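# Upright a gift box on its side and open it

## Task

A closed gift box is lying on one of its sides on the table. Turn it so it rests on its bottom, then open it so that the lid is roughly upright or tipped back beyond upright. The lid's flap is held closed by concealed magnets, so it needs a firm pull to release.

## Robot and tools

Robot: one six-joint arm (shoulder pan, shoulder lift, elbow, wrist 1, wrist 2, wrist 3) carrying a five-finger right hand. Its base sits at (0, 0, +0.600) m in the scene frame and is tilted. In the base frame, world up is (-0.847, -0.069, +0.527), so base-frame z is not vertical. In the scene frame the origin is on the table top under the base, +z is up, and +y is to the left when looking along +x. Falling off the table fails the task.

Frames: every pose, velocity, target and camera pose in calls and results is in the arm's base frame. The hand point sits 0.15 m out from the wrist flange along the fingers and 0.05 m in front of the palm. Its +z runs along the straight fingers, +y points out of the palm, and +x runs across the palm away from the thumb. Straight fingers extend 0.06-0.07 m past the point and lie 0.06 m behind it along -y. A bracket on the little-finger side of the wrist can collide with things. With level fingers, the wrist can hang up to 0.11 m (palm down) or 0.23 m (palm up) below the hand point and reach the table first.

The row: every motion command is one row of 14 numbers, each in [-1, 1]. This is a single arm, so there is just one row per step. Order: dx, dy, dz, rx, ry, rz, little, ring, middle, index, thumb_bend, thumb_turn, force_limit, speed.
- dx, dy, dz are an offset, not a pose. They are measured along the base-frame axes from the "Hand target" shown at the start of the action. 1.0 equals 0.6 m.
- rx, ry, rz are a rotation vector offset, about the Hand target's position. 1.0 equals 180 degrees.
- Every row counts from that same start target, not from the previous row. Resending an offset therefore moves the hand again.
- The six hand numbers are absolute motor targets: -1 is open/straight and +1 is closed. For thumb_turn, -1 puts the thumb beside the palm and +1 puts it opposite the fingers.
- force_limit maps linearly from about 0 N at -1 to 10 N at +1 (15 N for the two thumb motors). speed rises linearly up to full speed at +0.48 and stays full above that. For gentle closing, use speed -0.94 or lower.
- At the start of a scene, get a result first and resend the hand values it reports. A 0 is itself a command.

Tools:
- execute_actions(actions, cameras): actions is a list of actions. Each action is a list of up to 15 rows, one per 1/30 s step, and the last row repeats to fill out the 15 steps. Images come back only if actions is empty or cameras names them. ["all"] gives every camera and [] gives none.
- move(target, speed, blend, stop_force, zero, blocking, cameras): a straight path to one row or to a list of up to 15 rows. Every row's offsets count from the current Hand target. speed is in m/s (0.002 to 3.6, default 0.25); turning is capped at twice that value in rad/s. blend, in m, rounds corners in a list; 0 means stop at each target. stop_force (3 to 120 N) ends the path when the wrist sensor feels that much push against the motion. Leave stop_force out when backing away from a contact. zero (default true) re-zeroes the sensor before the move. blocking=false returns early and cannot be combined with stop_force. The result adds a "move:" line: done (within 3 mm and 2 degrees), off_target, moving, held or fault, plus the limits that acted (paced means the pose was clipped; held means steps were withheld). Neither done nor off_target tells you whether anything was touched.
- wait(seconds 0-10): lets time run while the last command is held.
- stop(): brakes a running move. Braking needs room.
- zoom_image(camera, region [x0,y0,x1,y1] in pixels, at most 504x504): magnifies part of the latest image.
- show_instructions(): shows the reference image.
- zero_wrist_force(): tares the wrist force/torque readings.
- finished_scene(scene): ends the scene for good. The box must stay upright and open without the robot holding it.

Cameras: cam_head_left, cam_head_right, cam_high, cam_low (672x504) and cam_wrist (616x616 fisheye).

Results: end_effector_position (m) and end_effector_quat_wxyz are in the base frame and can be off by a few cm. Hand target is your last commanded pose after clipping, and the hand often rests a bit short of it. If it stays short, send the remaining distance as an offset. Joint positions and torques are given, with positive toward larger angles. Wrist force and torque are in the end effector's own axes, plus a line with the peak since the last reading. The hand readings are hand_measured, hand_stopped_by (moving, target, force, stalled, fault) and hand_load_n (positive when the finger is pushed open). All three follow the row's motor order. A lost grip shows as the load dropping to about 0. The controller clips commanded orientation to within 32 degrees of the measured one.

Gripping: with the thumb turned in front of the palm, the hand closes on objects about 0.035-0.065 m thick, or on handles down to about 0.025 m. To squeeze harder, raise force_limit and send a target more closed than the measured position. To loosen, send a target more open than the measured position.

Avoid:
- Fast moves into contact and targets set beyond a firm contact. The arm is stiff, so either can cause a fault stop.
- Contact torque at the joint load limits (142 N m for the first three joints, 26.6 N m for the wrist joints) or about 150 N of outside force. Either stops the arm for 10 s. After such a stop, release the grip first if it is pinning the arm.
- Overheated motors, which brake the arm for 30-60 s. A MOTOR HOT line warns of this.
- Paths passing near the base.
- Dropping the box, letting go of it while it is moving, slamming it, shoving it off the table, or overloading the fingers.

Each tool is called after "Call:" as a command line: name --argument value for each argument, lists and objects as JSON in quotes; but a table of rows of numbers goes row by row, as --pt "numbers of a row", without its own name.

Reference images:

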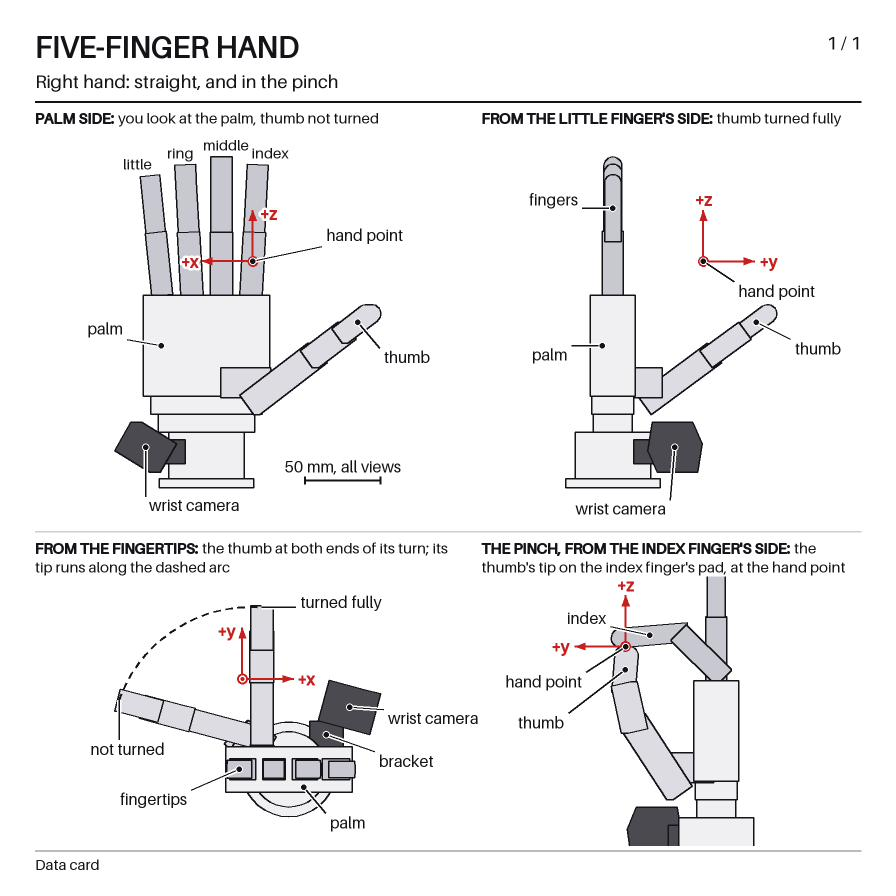

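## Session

Call:
execute_actions --actions '[]'

Scene clock: 0.00 s.
end_effector_position=(+0.5038, -0.2208, +0.3562) hand_measured=(-1.000, -1.000, -1.000, -1.000, -1.000, -1.000) hand_load_n=(+0.0, +0.0, +0.0, +0.0, +0.0, +0.0) hand_stopped_by=(target, target, target, target, target, target) hand_force_limit=0.00 hand_speed=-0.80 end_effector_quat_wxyz=(+0.298, +0.006, +0.889, -0.348)
Joint positions: [-0.723 -1.585 1.545 0.665 1.69 -2.342]
Joint velocities: within noise
Joint torques (N m): no reading
Wrist force (N): no reading
Wrist torque (N m): no reading
Wrist force, peak (N): no reading
Hand target: +0.5038, -0.2208, +0.3562; +0.298, +0.006, +0.889, -0.348

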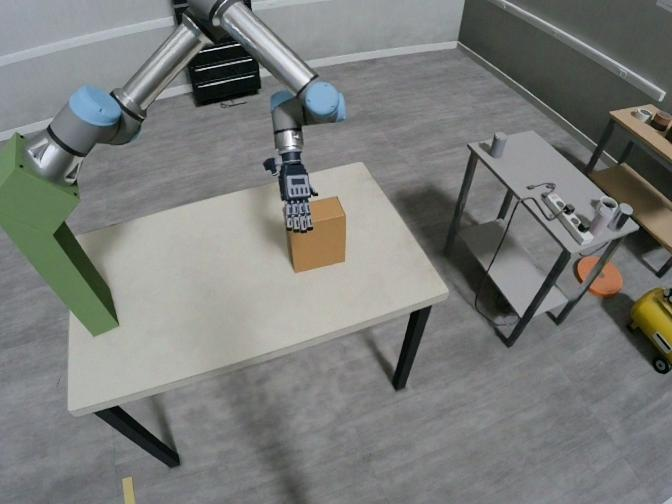

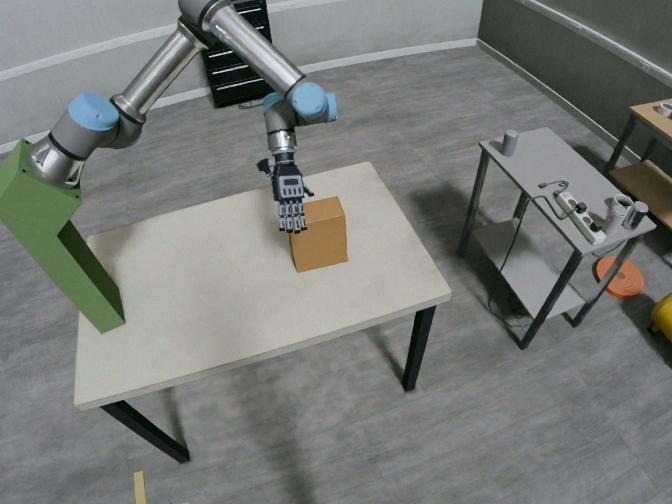

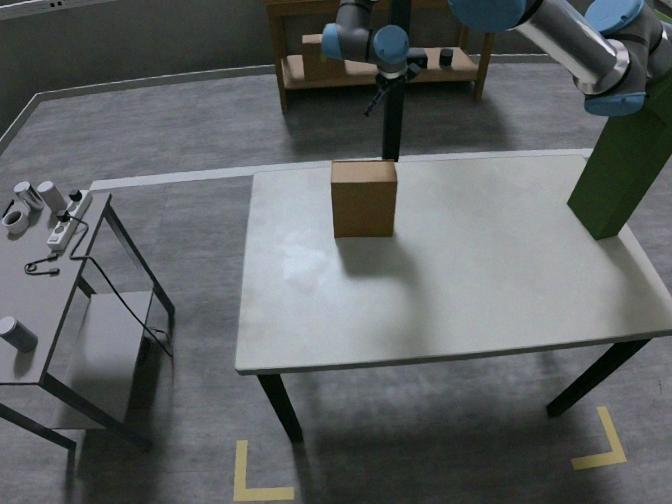

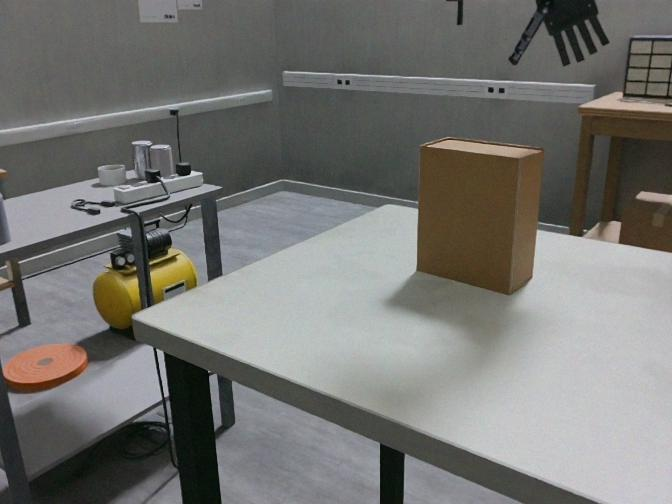

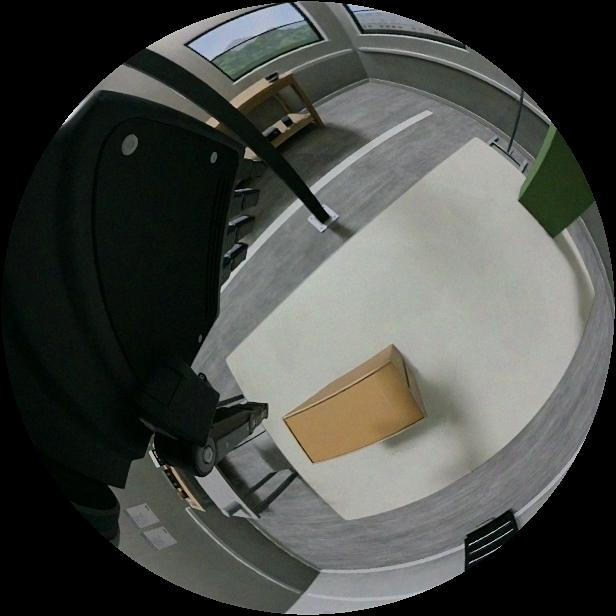

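Call:
zoom_image --camera "cam_head_left" --region '[260, 160, 380, 290]'

Call:
zoom_image --camera "cam_high" --region '[310, 140, 420, 250]'

Call:
zoom_image --camera "cam_low" --region '[390, 120, 570, 300]'

Call:
zoom_image --camera "cam_wrist" --region '[260, 320, 460, 490]'

Call:
zoom_image --camera "cam_head_right" --region '[260, 160, 380, 290]'

Scaled by 3.877 from the camera's 672x504 image, which has a finer 960x720 frame.

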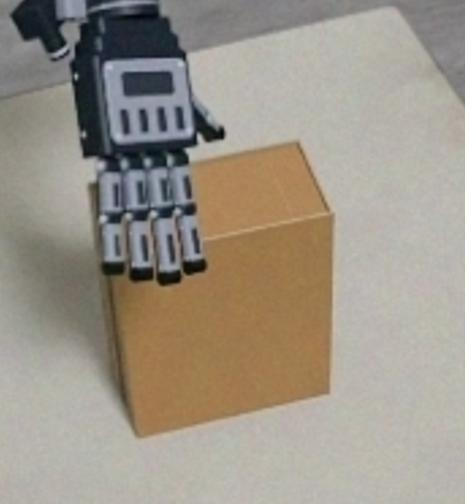

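Scaled by 4.582 from the camera's 672x504 image, which has a finer 960x720 frame.

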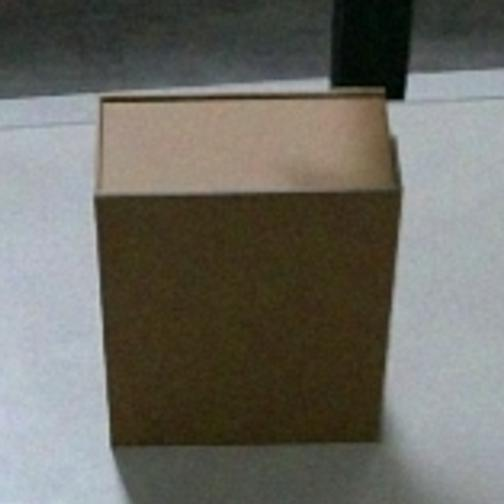

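Scaled by 2.800 from the camera's 672x504 image, which has a finer 960x720 frame.

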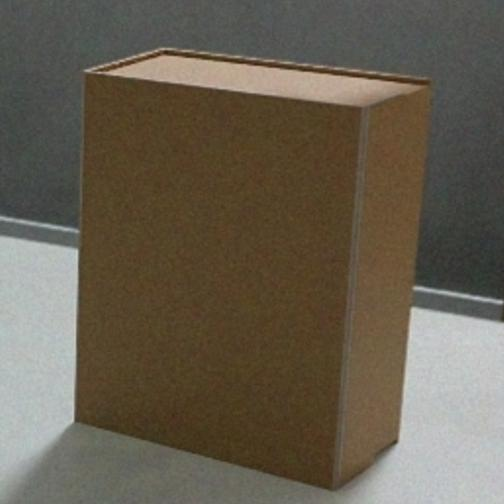

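Scaled by 2.520 from the camera's 616x616 image, which has a finer 880x880 frame.

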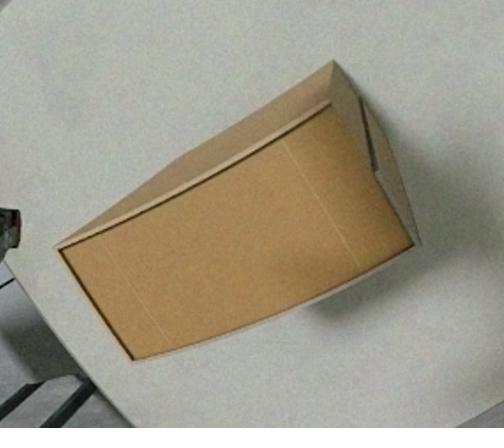

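Scaled by 3.877 from the camera's 672x504 image, which has a finer 960x720 frame.

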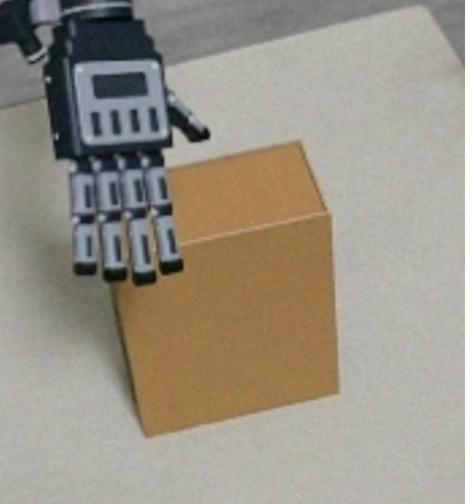

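Call:
move --pt "0.0823 -0.0785 0.1957 0.2783 -0.1151 0.1434 -1 -1 -1 -1 -1 -1 0 -0.8" --pt "0.4152 0.0718 0.0070 0.2783 -0.1151 0.1434 -1 -1 -1 -1 -1 -1 0 -0.8" --speed 0.3 --blend 0.03 --cameras '["cam_head_left","cam_high","cam_wrist"]'

Scene clock: 20.80 s.
end_effector_position=(+0.7528, -0.1778, +0.3605) hand_measured=(-1.000, -1.000, -1.000, -1.000, -1.000, -1.000) hand_load_n=(+0.0, +0.0, +0.0, +0.0, +0.0, +0.0) hand_stopped_by=(target, target, target, target, target, target) hand_force_limit=0.00 hand_speed=-0.80 end_effector_quat_wxyz=(+0.484, -0.002, +0.865, +0.135)
Joint positions: [-0.718 -0.867 0.797 0.877 0.756 -1.951]
Joint torques (N m): [-9.71 -40.13 -9.6 0.04 0.11 1.83]
Wrist force (N): [-0.6 -0.8 0.2]
Wrist torque (N m): [-0.03 0.08 -0.07]
Wrist force, peak (N): [-0.5 -0.3 2.6]
Hand target: +0.7529, -0.1777, +0.3604; +0.484, -0.002, +0.865, +0.135
Off the commanded pose: 0.000 m, 0 deg.
move: done
Images, in order (width x height): cam_head_left 672x504, cam_high 672x504, cam_wrist 616x616.

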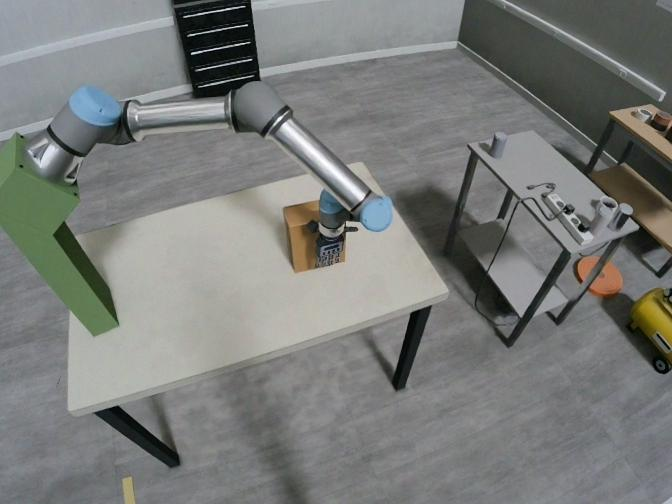

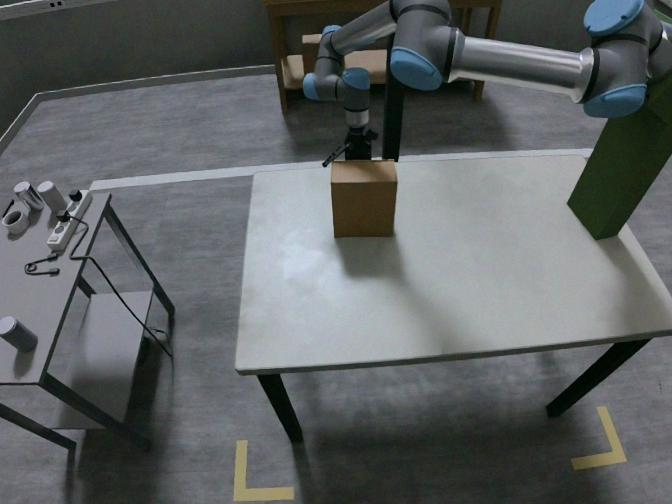

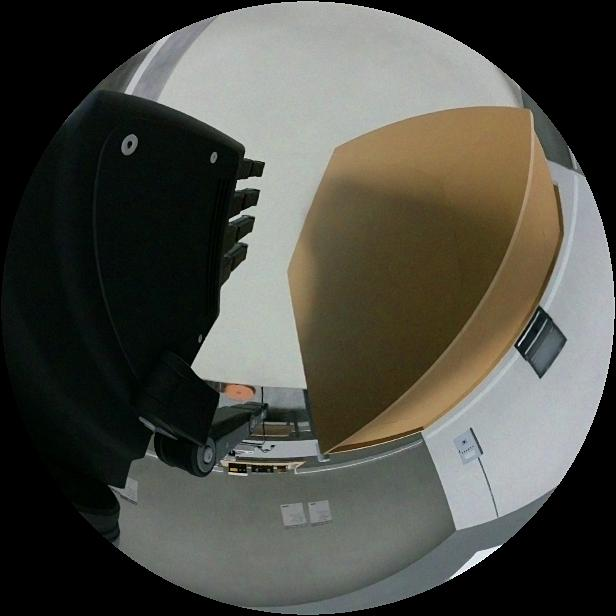

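Call:
move --target '[0.0028,0.2556,0.0375,0,0,0,-1,-1,-1,-1,-1,-1,0,-0.8]' --speed 0.08 --stop_force 15 --cameras '["cam_head_left","cam_high"]'

Call:
zoom_image --camera "cam_high" --region '[300, 120, 460, 260]'

Scene clock: 23.87 s.
end_effector_position=(+0.7546, -0.0243, +0.3829) hand_measured=(-1.000, -1.000, -1.000, -1.000, -1.000, -1.000) hand_load_n=(+0.0, +0.0, +0.0, +0.0, +0.0, +0.0) hand_stopped_by=(target, target, target, target, target, target) hand_force_limit=0.00 hand_speed=-0.80 end_effector_quat_wxyz=(+0.484, -0.002, +0.865, +0.135)
Joint positions: [-0.493 -1.059 1.028 0.702 0.924 -1.748]
Joint torques (N m): [-17.35 -43.14 -22.45 4.19 -2.39 -2.5]
Wrist force (N): [-0.3 -0.8 0.6]
Wrist torque (N m): [-0.04 0.03 -0.04]
Wrist force, peak (N): [-0.3 -2.8 0.2]
Hand target: +0.7546, -0.0244, +0.3829; +0.484, -0.002, +0.865, +0.135
Off the commanded pose: 0.000 m, 0 deg.
move: done
Images, in order (width x height): cam_head_left 672x504, cam_high 672x504.

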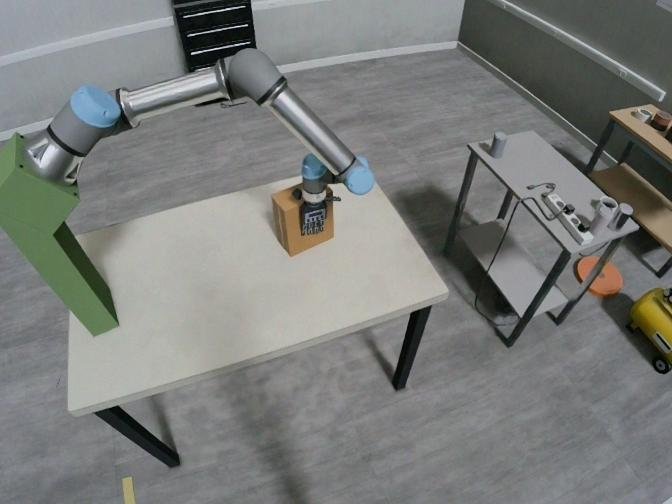

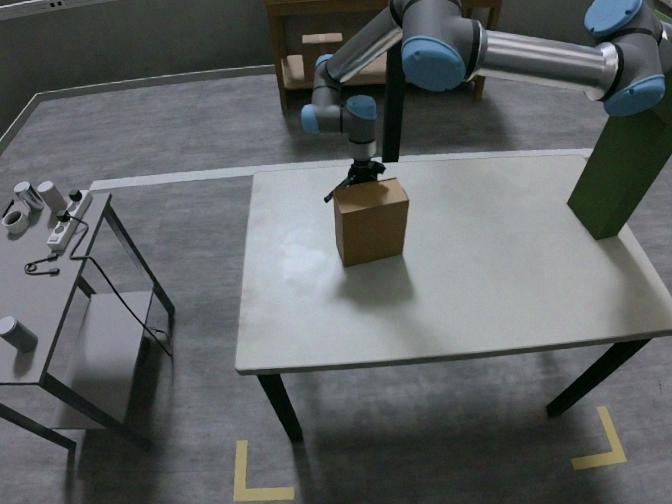

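Scaled by 3.150 from the camera's 672x504 image, which has a finer 960x720 frame.

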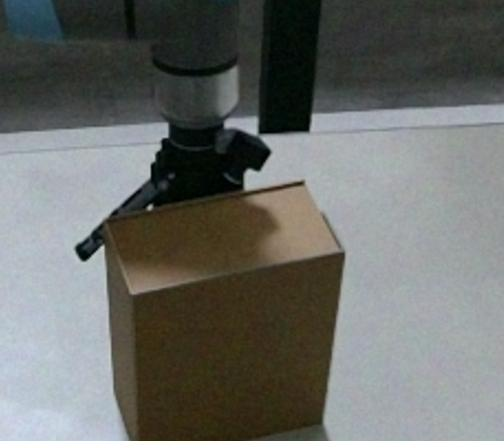

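Call:
zoom_image --camera "cam_head_left" --region '[255, 160, 375, 270]'

Scaled by 4.200 from the camera's 672x504 image, which has a finer 960x720 frame.

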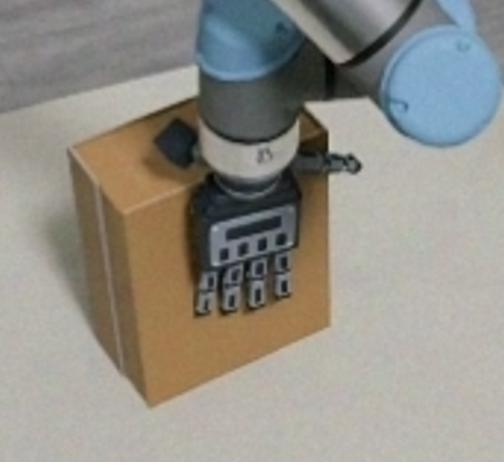

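Call:
move --pt "-0.0011 -0.0989 -0.0145 0 0 0 -1 -1 -1 -1 -1 -1 0 -0.8" --pt "-0.3687 -0.0267 0.2105 -0.2048 0.0030 -0.2116 -1 -1 -1 -1 -1 -1 0 -0.8" --pt "-0.2167 0.0383 0.1152 -0.2048 0.0030 -0.2116 -0.85 -0.85 -0.85 -0.85 -1 1 0 0" --speed 0.25 --blend '[0.02,0.03,0]' --cameras '["cam_head_left","cam_high","cam_wrist","cam_low"]'

Scene clock: 30.03 s.
end_effector_position=(+0.6245, -0.0014, +0.4520) hand_measured=(-0.850, -0.850, -0.850, -0.850, -1.000, +1.000) hand_load_n=(+0.0, +0.0, +0.0, +0.0, +0.0, +0.0) hand_stopped_by=(target, target, target, target, target, target) hand_force_limit=0.00 hand_speed=0.00 end_effector_quat_wxyz=(+0.471, +0.126, +0.819, -0.303)
Joint positions: [-0.076 -1.45 1.332 0.584 2.165 -1.715]
Joint torques (N m): [20.43 -45.77 -0.83 1.18 3.18 -2.43]
Wrist force (N): [0.0 0.7 0.0]
Wrist torque (N m): [0.08 0.03 0.00]
Wrist force, peak (N): [-0.3 -3.4 1.3]
Hand target: +0.6245, -0.0014, +0.4520; +0.471, +0.126, +0.819, -0.303
Off the commanded pose: 0.000 m, 0 deg.
move: done
Images, in order (width x height): cam_head_left 672x504, cam_high 672x504, cam_low 672x504, cam_wrist 616x616.

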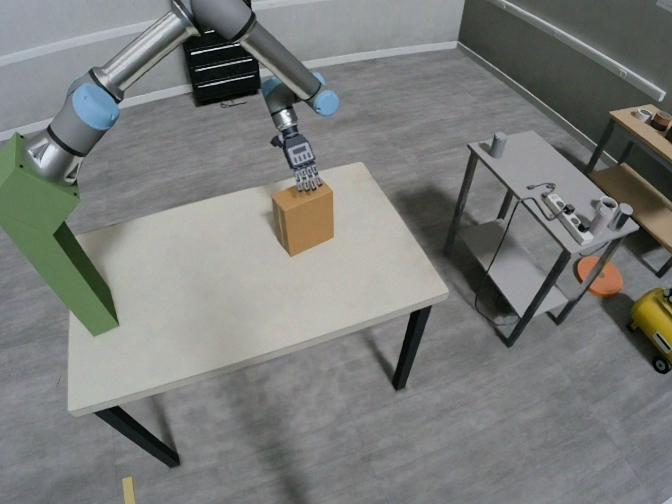

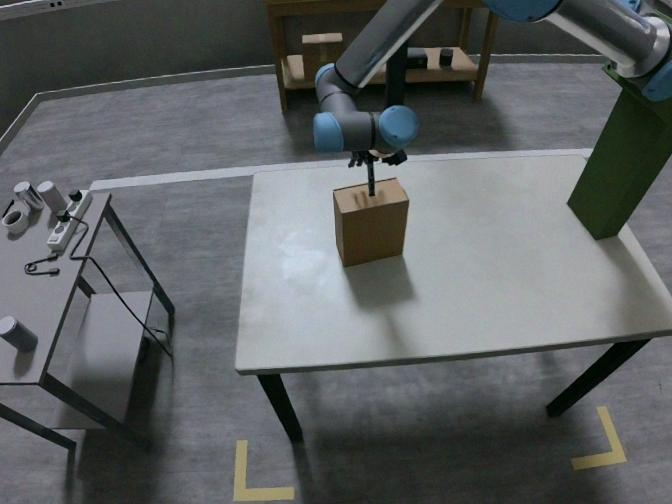

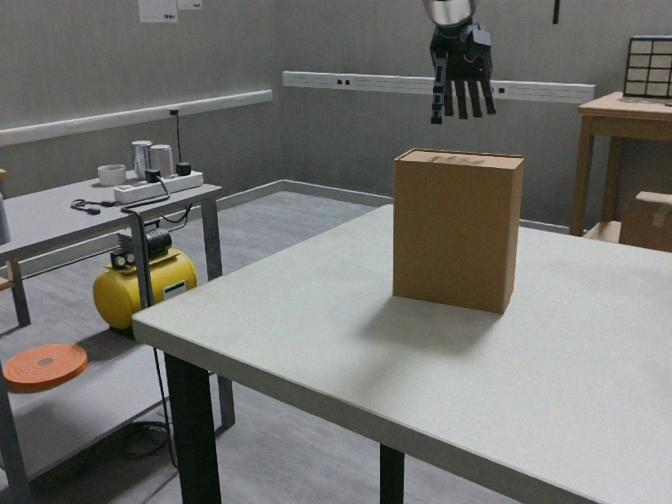

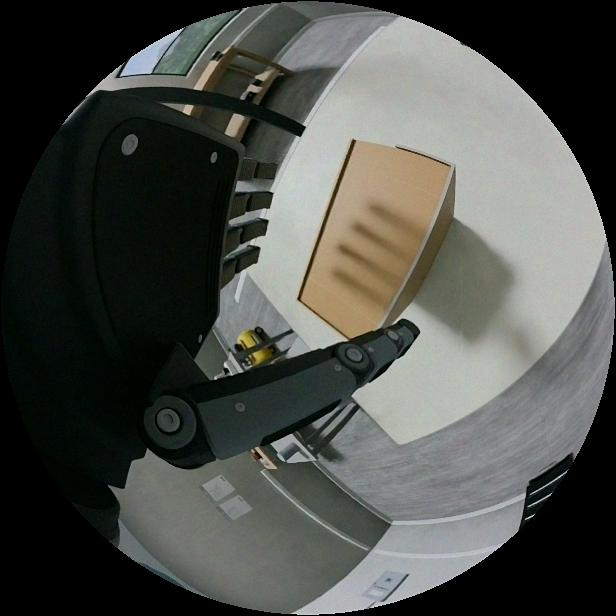

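Call:
move --target '[0.1058,0.0085,-0.0660,0,0,0,-0.85,-0.85,-0.85,-0.85,-1,1,0,0]' --speed 0.04 --stop_force 5 --cameras '["cam_head_left","cam_low","cam_wrist"]'

Call:
zoom_image --camera "cam_head_left" --region '[255, 160, 375, 270]'

Call:
zoom_image --camera "cam_low" --region '[370, 60, 550, 240]'

Scene clock: 33.23 s.
end_effector_position=(+0.6880, +0.0038, +0.4124) hand_measured=(-0.850, -0.850, -0.850, -0.850, -1.000, +1.000) hand_load_n=(+0.0, +0.0, -0.5, +0.0, +0.0, +0.0) hand_stopped_by=(target, target, target, target, target, target) hand_force_limit=0.00 hand_speed=0.00 end_effector_quat_wxyz=(+0.471, +0.126, +0.819, -0.303)
Joint positions: [-0.055 -1.296 1.247 0.522 2.184 -1.703]
Joint torques (N m): [-1.26 -66.25 2.75 4.22 -1.53 -0.9]
Wrist force (N): [-0.2 0.7 0.3]
Wrist torque (N m): [0.06 0.06 -0.13]
Wrist force, peak (N): [-0.4 -2.8 -0.7]
Hand target: +0.6880, +0.0037, +0.4124; +0.471, +0.126, +0.819, -0.303
Off the commanded pose: 0.000 m, 0 deg.
move: done
Images, in order (width x height): cam_head_left 672x504, cam_low 672x504, cam_wrist 616x616.

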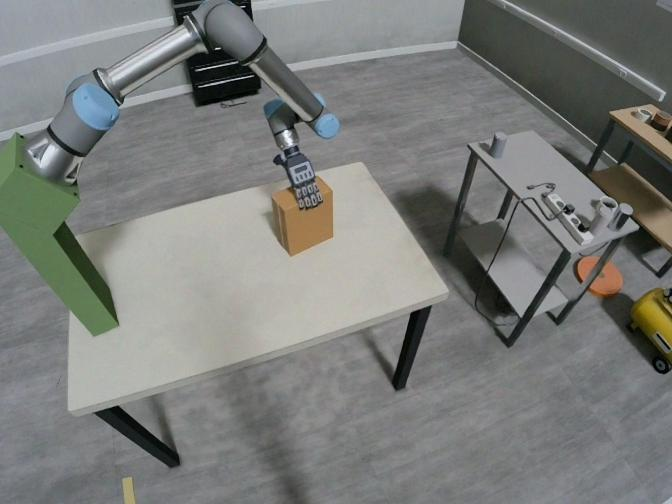

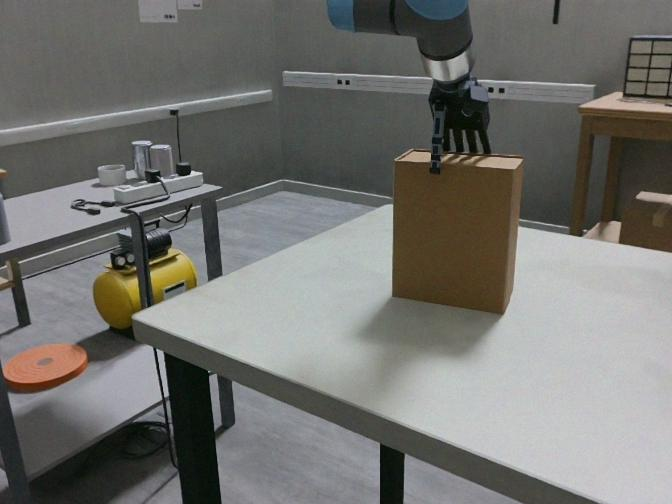

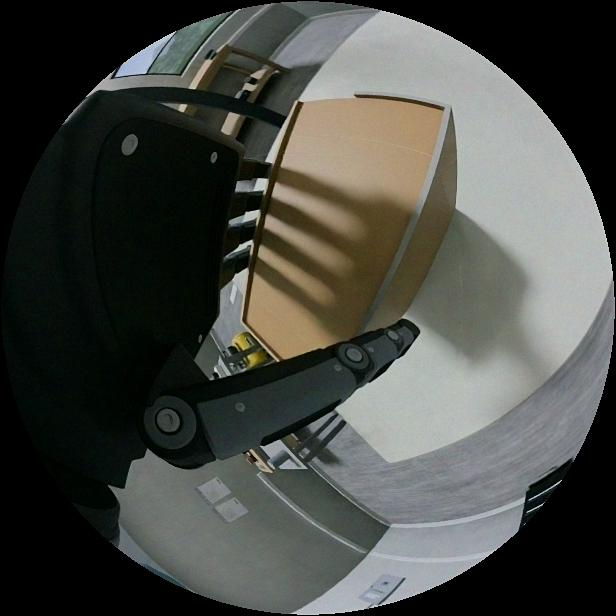

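Scaled by 4.200 from the camera's 672x504 image, which has a finer 960x720 frame.

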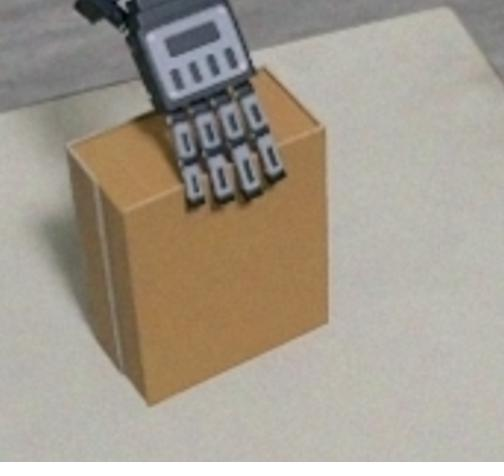

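Scaled by 2.800 from the camera's 672x504 image, which has a finer 960x720 frame.

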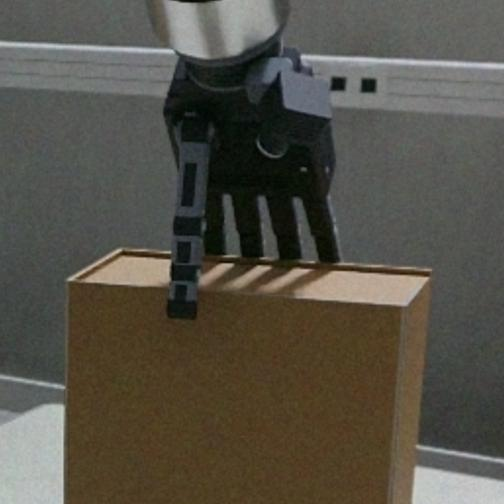

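Call:
move --target '[0.0353,0.0028,-0.0220,0,0,0,-0.85,-0.85,-0.85,-0.85,-1,1,0,0]' --speed 0.02 --stop_force 4 --cameras '["cam_head_left"]'

Call:
zoom_image --camera "cam_head_left" --region '[255, 160, 375, 270]'

Scene clock: 38.97 s.
end_effector_position=(+0.6980, +0.0045, +0.4062) hand_measured=(-0.850, -0.850, -0.850, -0.850, -1.000, +1.000) hand_load_n=(+0.0, +0.5, +0.0, +0.0, +0.5, +1.5) hand_stopped_by=(target, target, target, target, target, target) hand_force_limit=0.00 hand_speed=0.00 end_effector_quat_wxyz=(+0.471, +0.126, +0.819, -0.303)
Joint positions: [-0.052 -1.271 1.23 0.514 2.186 -1.701]
Joint torques (N m): [-2.43 -62.74 2.84 4.27 -1.31 -1.38]
Wrist force (N): [-0.9 0.8 -0.3]
Wrist torque (N m): [0.11 0.08 -0.15]
Wrist force, peak (N): [-0.2 -9.6 -6.7]
Hand target: +0.6980, +0.0045, +0.4062; +0.471, +0.126, +0.819, -0.303 (not the last commanded pose)
Off the commanded pose: 0.013 m, 0 deg.
move: contact
Images, in order (width x height): cam_head_left 672x504.

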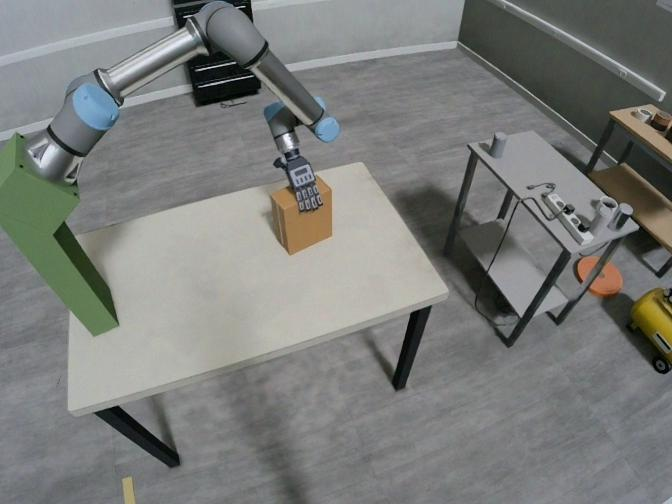

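Scaled by 4.200 from the camera's 672x504 image, which has a finer 960x720 frame.

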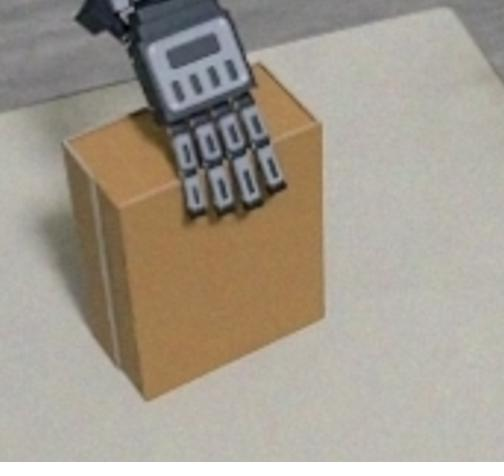

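Call:
move --target '[-0.0035,-0.0532,0.0070,0.0232,0.0035,0.0377,-0.85,-0.85,-0.85,-0.85,-1,1,0,0]' --speed 0.05 --cameras '["cam_head_left","cam_low"]'

Call:
zoom_image --camera "cam_head_left" --region '[255, 160, 375, 270]'

Call:
zoom_image --camera "cam_low" --region '[370, 100, 550, 320]'

Scene clock: 41.33 s.
end_effector_position=(+0.6958, -0.0275, +0.4104) hand_measured=(-0.850, -0.850, -0.850, -0.850, -1.000, +1.000) hand_load_n=(+0.0, +0.0, +0.0, +0.0, +0.5, +0.5) hand_stopped_by=(target, target, target, target, target, target) hand_force_limit=0.00 hand_speed=0.00 end_effector_quat_wxyz=(+0.479, +0.093, +0.838, -0.245)
Joint positions: [-0.196 -1.327 1.268 0.524 1.92 -1.764]
Joint torques (N m): [11.76 -44.81 -12.09 0.4 1.69 2.66]
Wrist force (N): [-0.3 0.3 0.3]
Wrist torque (N m): [-0.05 0.04 -0.03]
Wrist force, peak (N): [0.1 -0.3 -2.2]
Hand target: +0.6959, -0.0274, +0.4104; +0.479, +0.093, +0.838, -0.245
Off the commanded pose: 0.000 m, 0 deg.
move: done
Images, in order (width x height): cam_head_left 672x504, cam_low 672x504.

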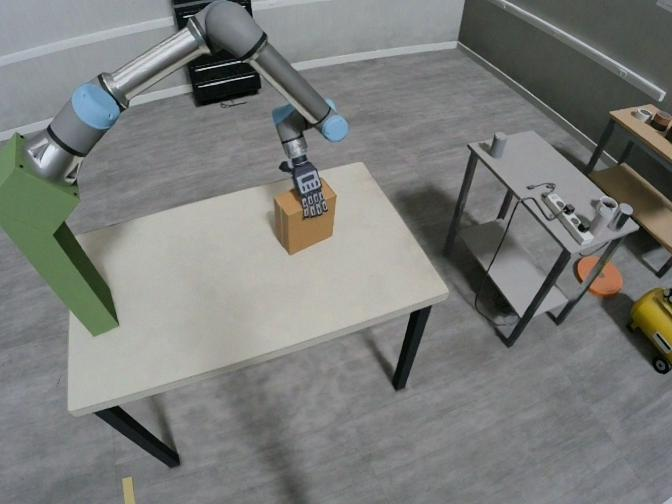

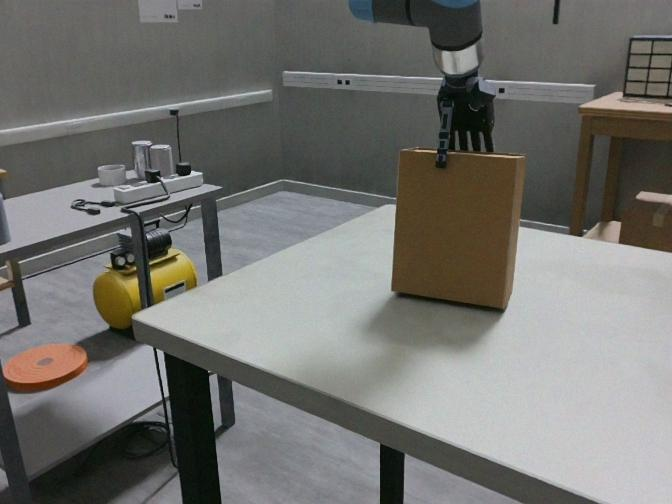

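Scaled by 4.200 from the camera's 672x504 image, which has a finer 960x720 frame.

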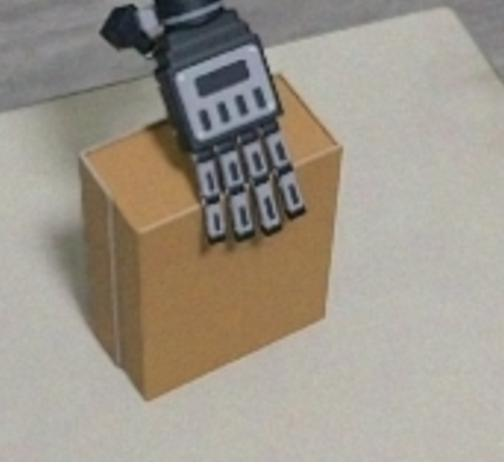

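Scaled by 2.291 from the camera's 672x504 image, which has a finer 960x720 frame.

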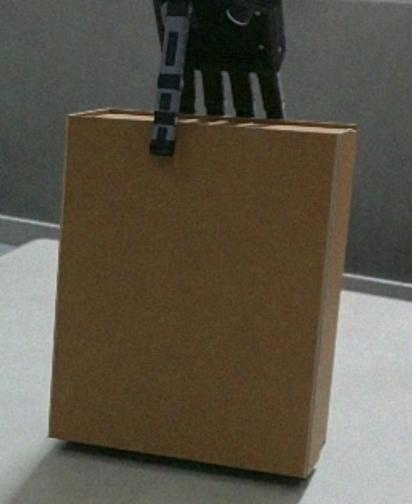

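Call:
move --target '[0,0,0,0,0,0,-0.6,-0.6,-0.6,-0.6,-1,1,-0.8,-0.9]' --cameras '["cam_head_left"]'

Call:
zoom_image --camera "cam_head_left" --region '[255, 160, 375, 270]'

Scene clock: 42.33 s.
end_effector_position=(+0.6959, -0.0274, +0.4104) hand_measured=(-0.768, -0.786, -0.776, -0.786, -1.000, +1.000) hand_load_n=(+1.0, +0.0, +2.5, +0.0, +1.0, +2.0) hand_stopped_by=(force, force, force, force, target, target) hand_force_limit=-0.80 hand_speed=-0.90 end_effector_quat_wxyz=(+0.479, +0.093, +0.838, -0.245)
Joint positions: [-0.196 -1.327 1.268 0.523 1.92 -1.763]
Joint torques (N m): [14.69 -45.74 -22.05 0.21 -1.26 2.73]
Wrist force (N): [0.2 -1.4 -0.9]
Wrist torque (N m): [0.22 0.09 -0.11]
Wrist force, peak (N): [0.3 -1.8 -1.2]
Hand target: +0.6959, -0.0274, +0.4104; +0.479, +0.093, +0.838, -0.245
Off the commanded pose: 0.000 m, 0 deg.
move: done
Images, in order (width x height): cam_head_left 672x504.

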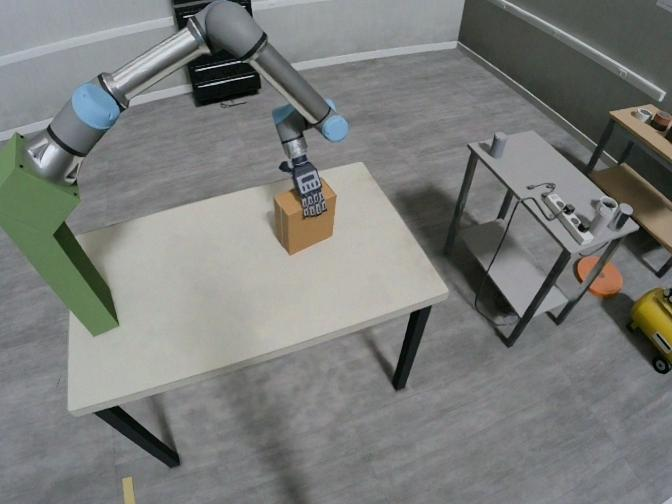

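Scaled by 4.200 from the camera's 672x504 image, which has a finer 960x720 frame.

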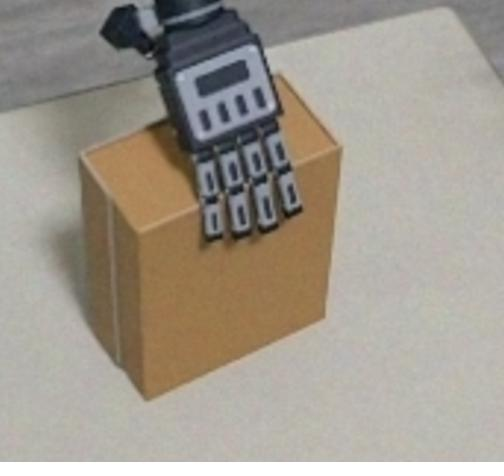

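Call:
move --pt "0.0067 -0.0802 0.0033 0.0349 0.0052 0.0565 -0.6 -0.6 -0.6 -0.6 -1 1 -0.8 -0.9" --pt "0.0273 -0.1575 -0.0023 0.0697 0.0104 0.1131 -0.6 -0.6 -0.6 -0.6 -1 1 -0.8 -0.9" --pt "0.0613 -0.2295 -0.0167 0.1046 0.0156 0.1696 -0.6 -0.6 -0.6 -0.6 -1 1 -0.8 -0.9" --speed 0.09 --blend 0.01 --cameras '["cam_head_left","cam_low"]'

Call:
zoom_image --camera "cam_head_left" --region '[235, 160, 385, 300]'

Scene clock: 47.37 s.
end_effector_position=(+0.7327, -0.1652, +0.4004) hand_measured=(-0.768, -0.786, -0.776, -0.786, -1.000, +1.000) hand_load_n=(+0.5, +0.5, +0.5, +0.0, +0.0, +0.0) hand_stopped_by=(force, force, force, force, target, target) hand_force_limit=-0.80 hand_speed=-0.90 end_effector_quat_wxyz=(+0.485, -0.060, +0.872, +0.026)
Joint positions: [-0.693 -0.979 0.81 0.906 0.906 -2.097]
Joint torques (N m): [-6.48 -45.85 -12.1 2.07 -0.73 2.41]
Wrist force (N): [-0.4 -1.2 1.2]
Wrist torque (N m): [-0.04 0.02 -0.13]
Wrist force, peak (N): [-1.7 -6.2 -10.1]
Hand target: +0.7327, -0.1651, +0.4004; +0.485, -0.060, +0.872, +0.026
Off the commanded pose: 0.000 m, 0 deg.
move: done
Images, in order (width x height): cam_head_left 672x504, cam_low 672x504.

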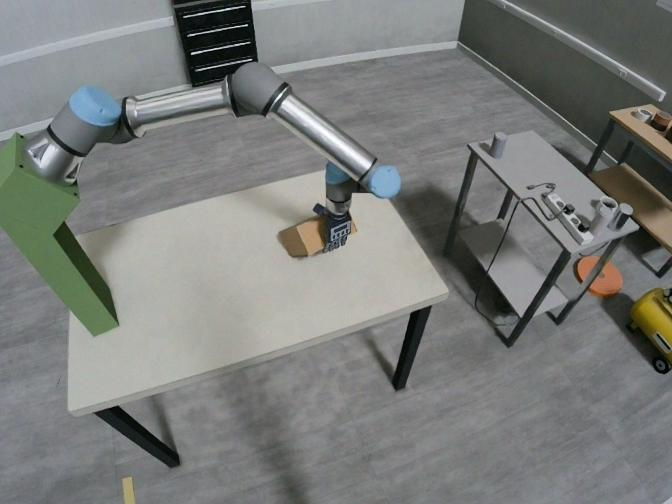

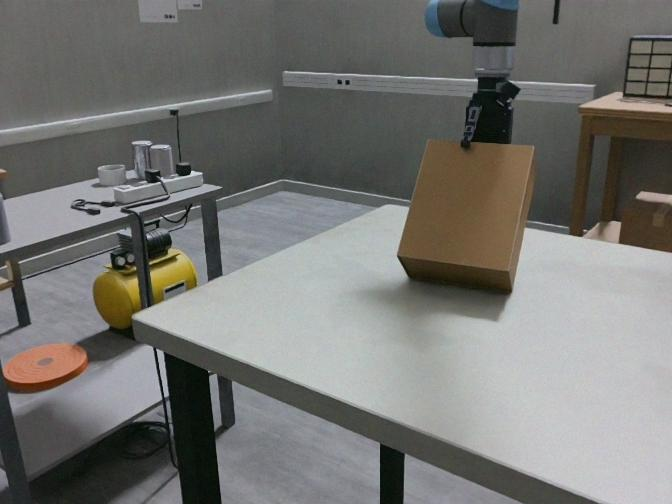

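Scaled by 3.360 from the camera's 672x504 image, which has a finer 960x720 frame.

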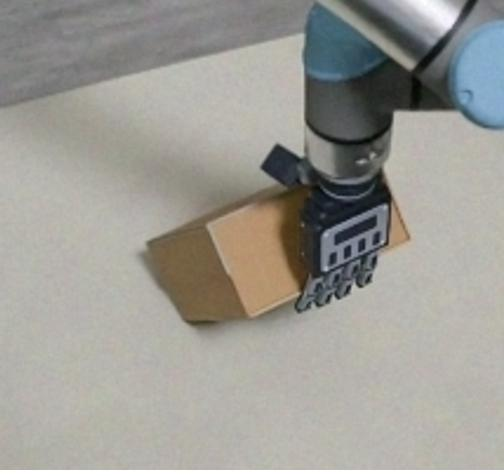

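Call:
move --pt "0.0455 -0.0623 -0.0223 0.0348 0.0052 0.0566 -0.6 -0.6 -0.6 -0.6 -1 1 -0.8 -0.9" --pt "0.1010 -0.1130 -0.0518 0.0697 0.0104 0.1131 -0.6 -0.6 -0.6 -0.6 -1 1 -0.8 -0.9" --pt "0.1419 -0.1392 -0.0746 0.0929 0.0139 0.1508 -0.6 -0.6 -0.6 -0.6 -1 1 -0.8 -0.9" --speed 0.08 --blend 0.01 --cameras '["cam_head_left","cam_low"]'

Call:
zoom_image --camera "cam_head_left" --region '[235, 160, 385, 300]'

Call:
zoom_image --camera "cam_low" --region '[370, 100, 570, 320]'

Scene clock: 51.77 s.
end_effector_position=(+0.8170, -0.2479, +0.3552) hand_measured=(-0.768, -0.786, -0.776, -0.786, -1.000, +1.000) hand_load_n=(+0.0, +0.0, +0.0, +0.5, +0.0, +0.0) hand_stopped_by=(force, force, force, force, target, target) hand_force_limit=-0.80 hand_speed=-0.90 end_effector_quat_wxyz=(+0.584, -0.062, +0.784, +0.199)
Joint positions: [-0.765 -0.384 0.035 0.912 0.463 -1.836]
Joint torques (N m): [-40.7 -38.98 -26.09 0.01 -2.26 2.25]
Wrist force (N): [0.0 -0.7 0.1]
Wrist torque (N m): [-0.02 -0.05 -0.12]
Wrist force, peak (N): [-0.4 -2.1 1.5]
Hand target: +0.8179, -0.2486, +0.3556; +0.450, -0.191, +0.831, +0.265
Off the commanded pose: 0.001 m, 23 deg.
elbow stopped short: the move would have taken joint 3 (elbow) straighter than the controller allows.
move: off_target
Images, in order (width x height): cam_head_left 672x504, cam_low 672x504.

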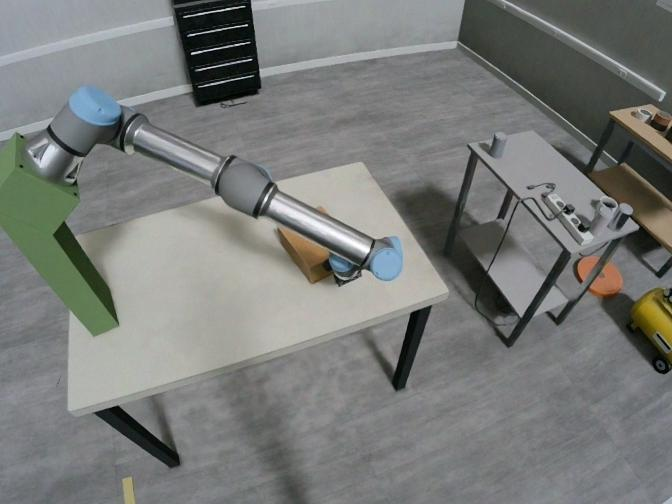

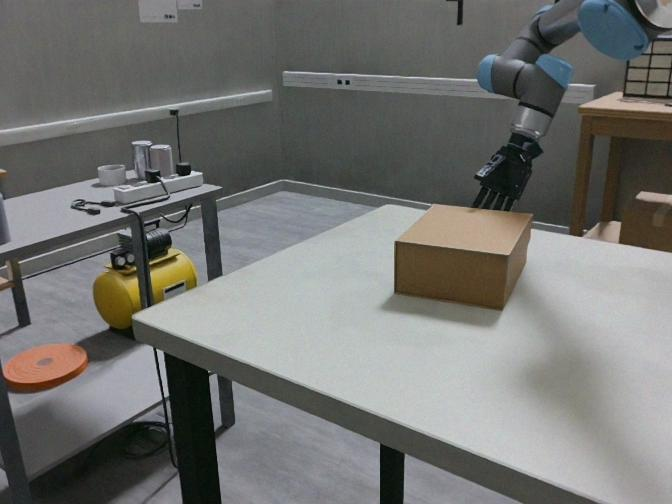

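Scaled by 3.360 from the camera's 672x504 image, which has a finer 960x720 frame.

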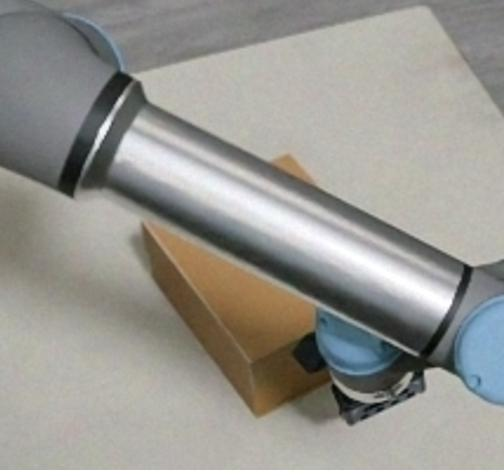

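Scaled by 2.291 from the camera's 672x504 image, which has a finer 960x720 frame.

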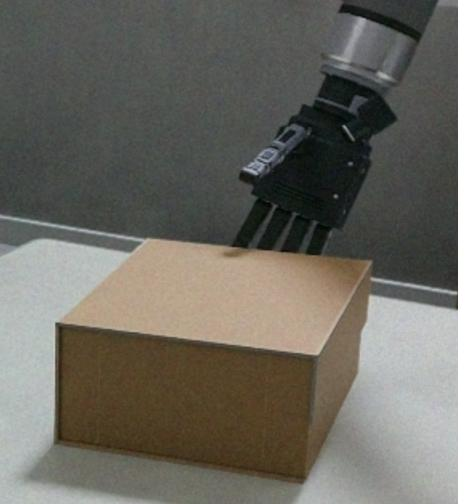

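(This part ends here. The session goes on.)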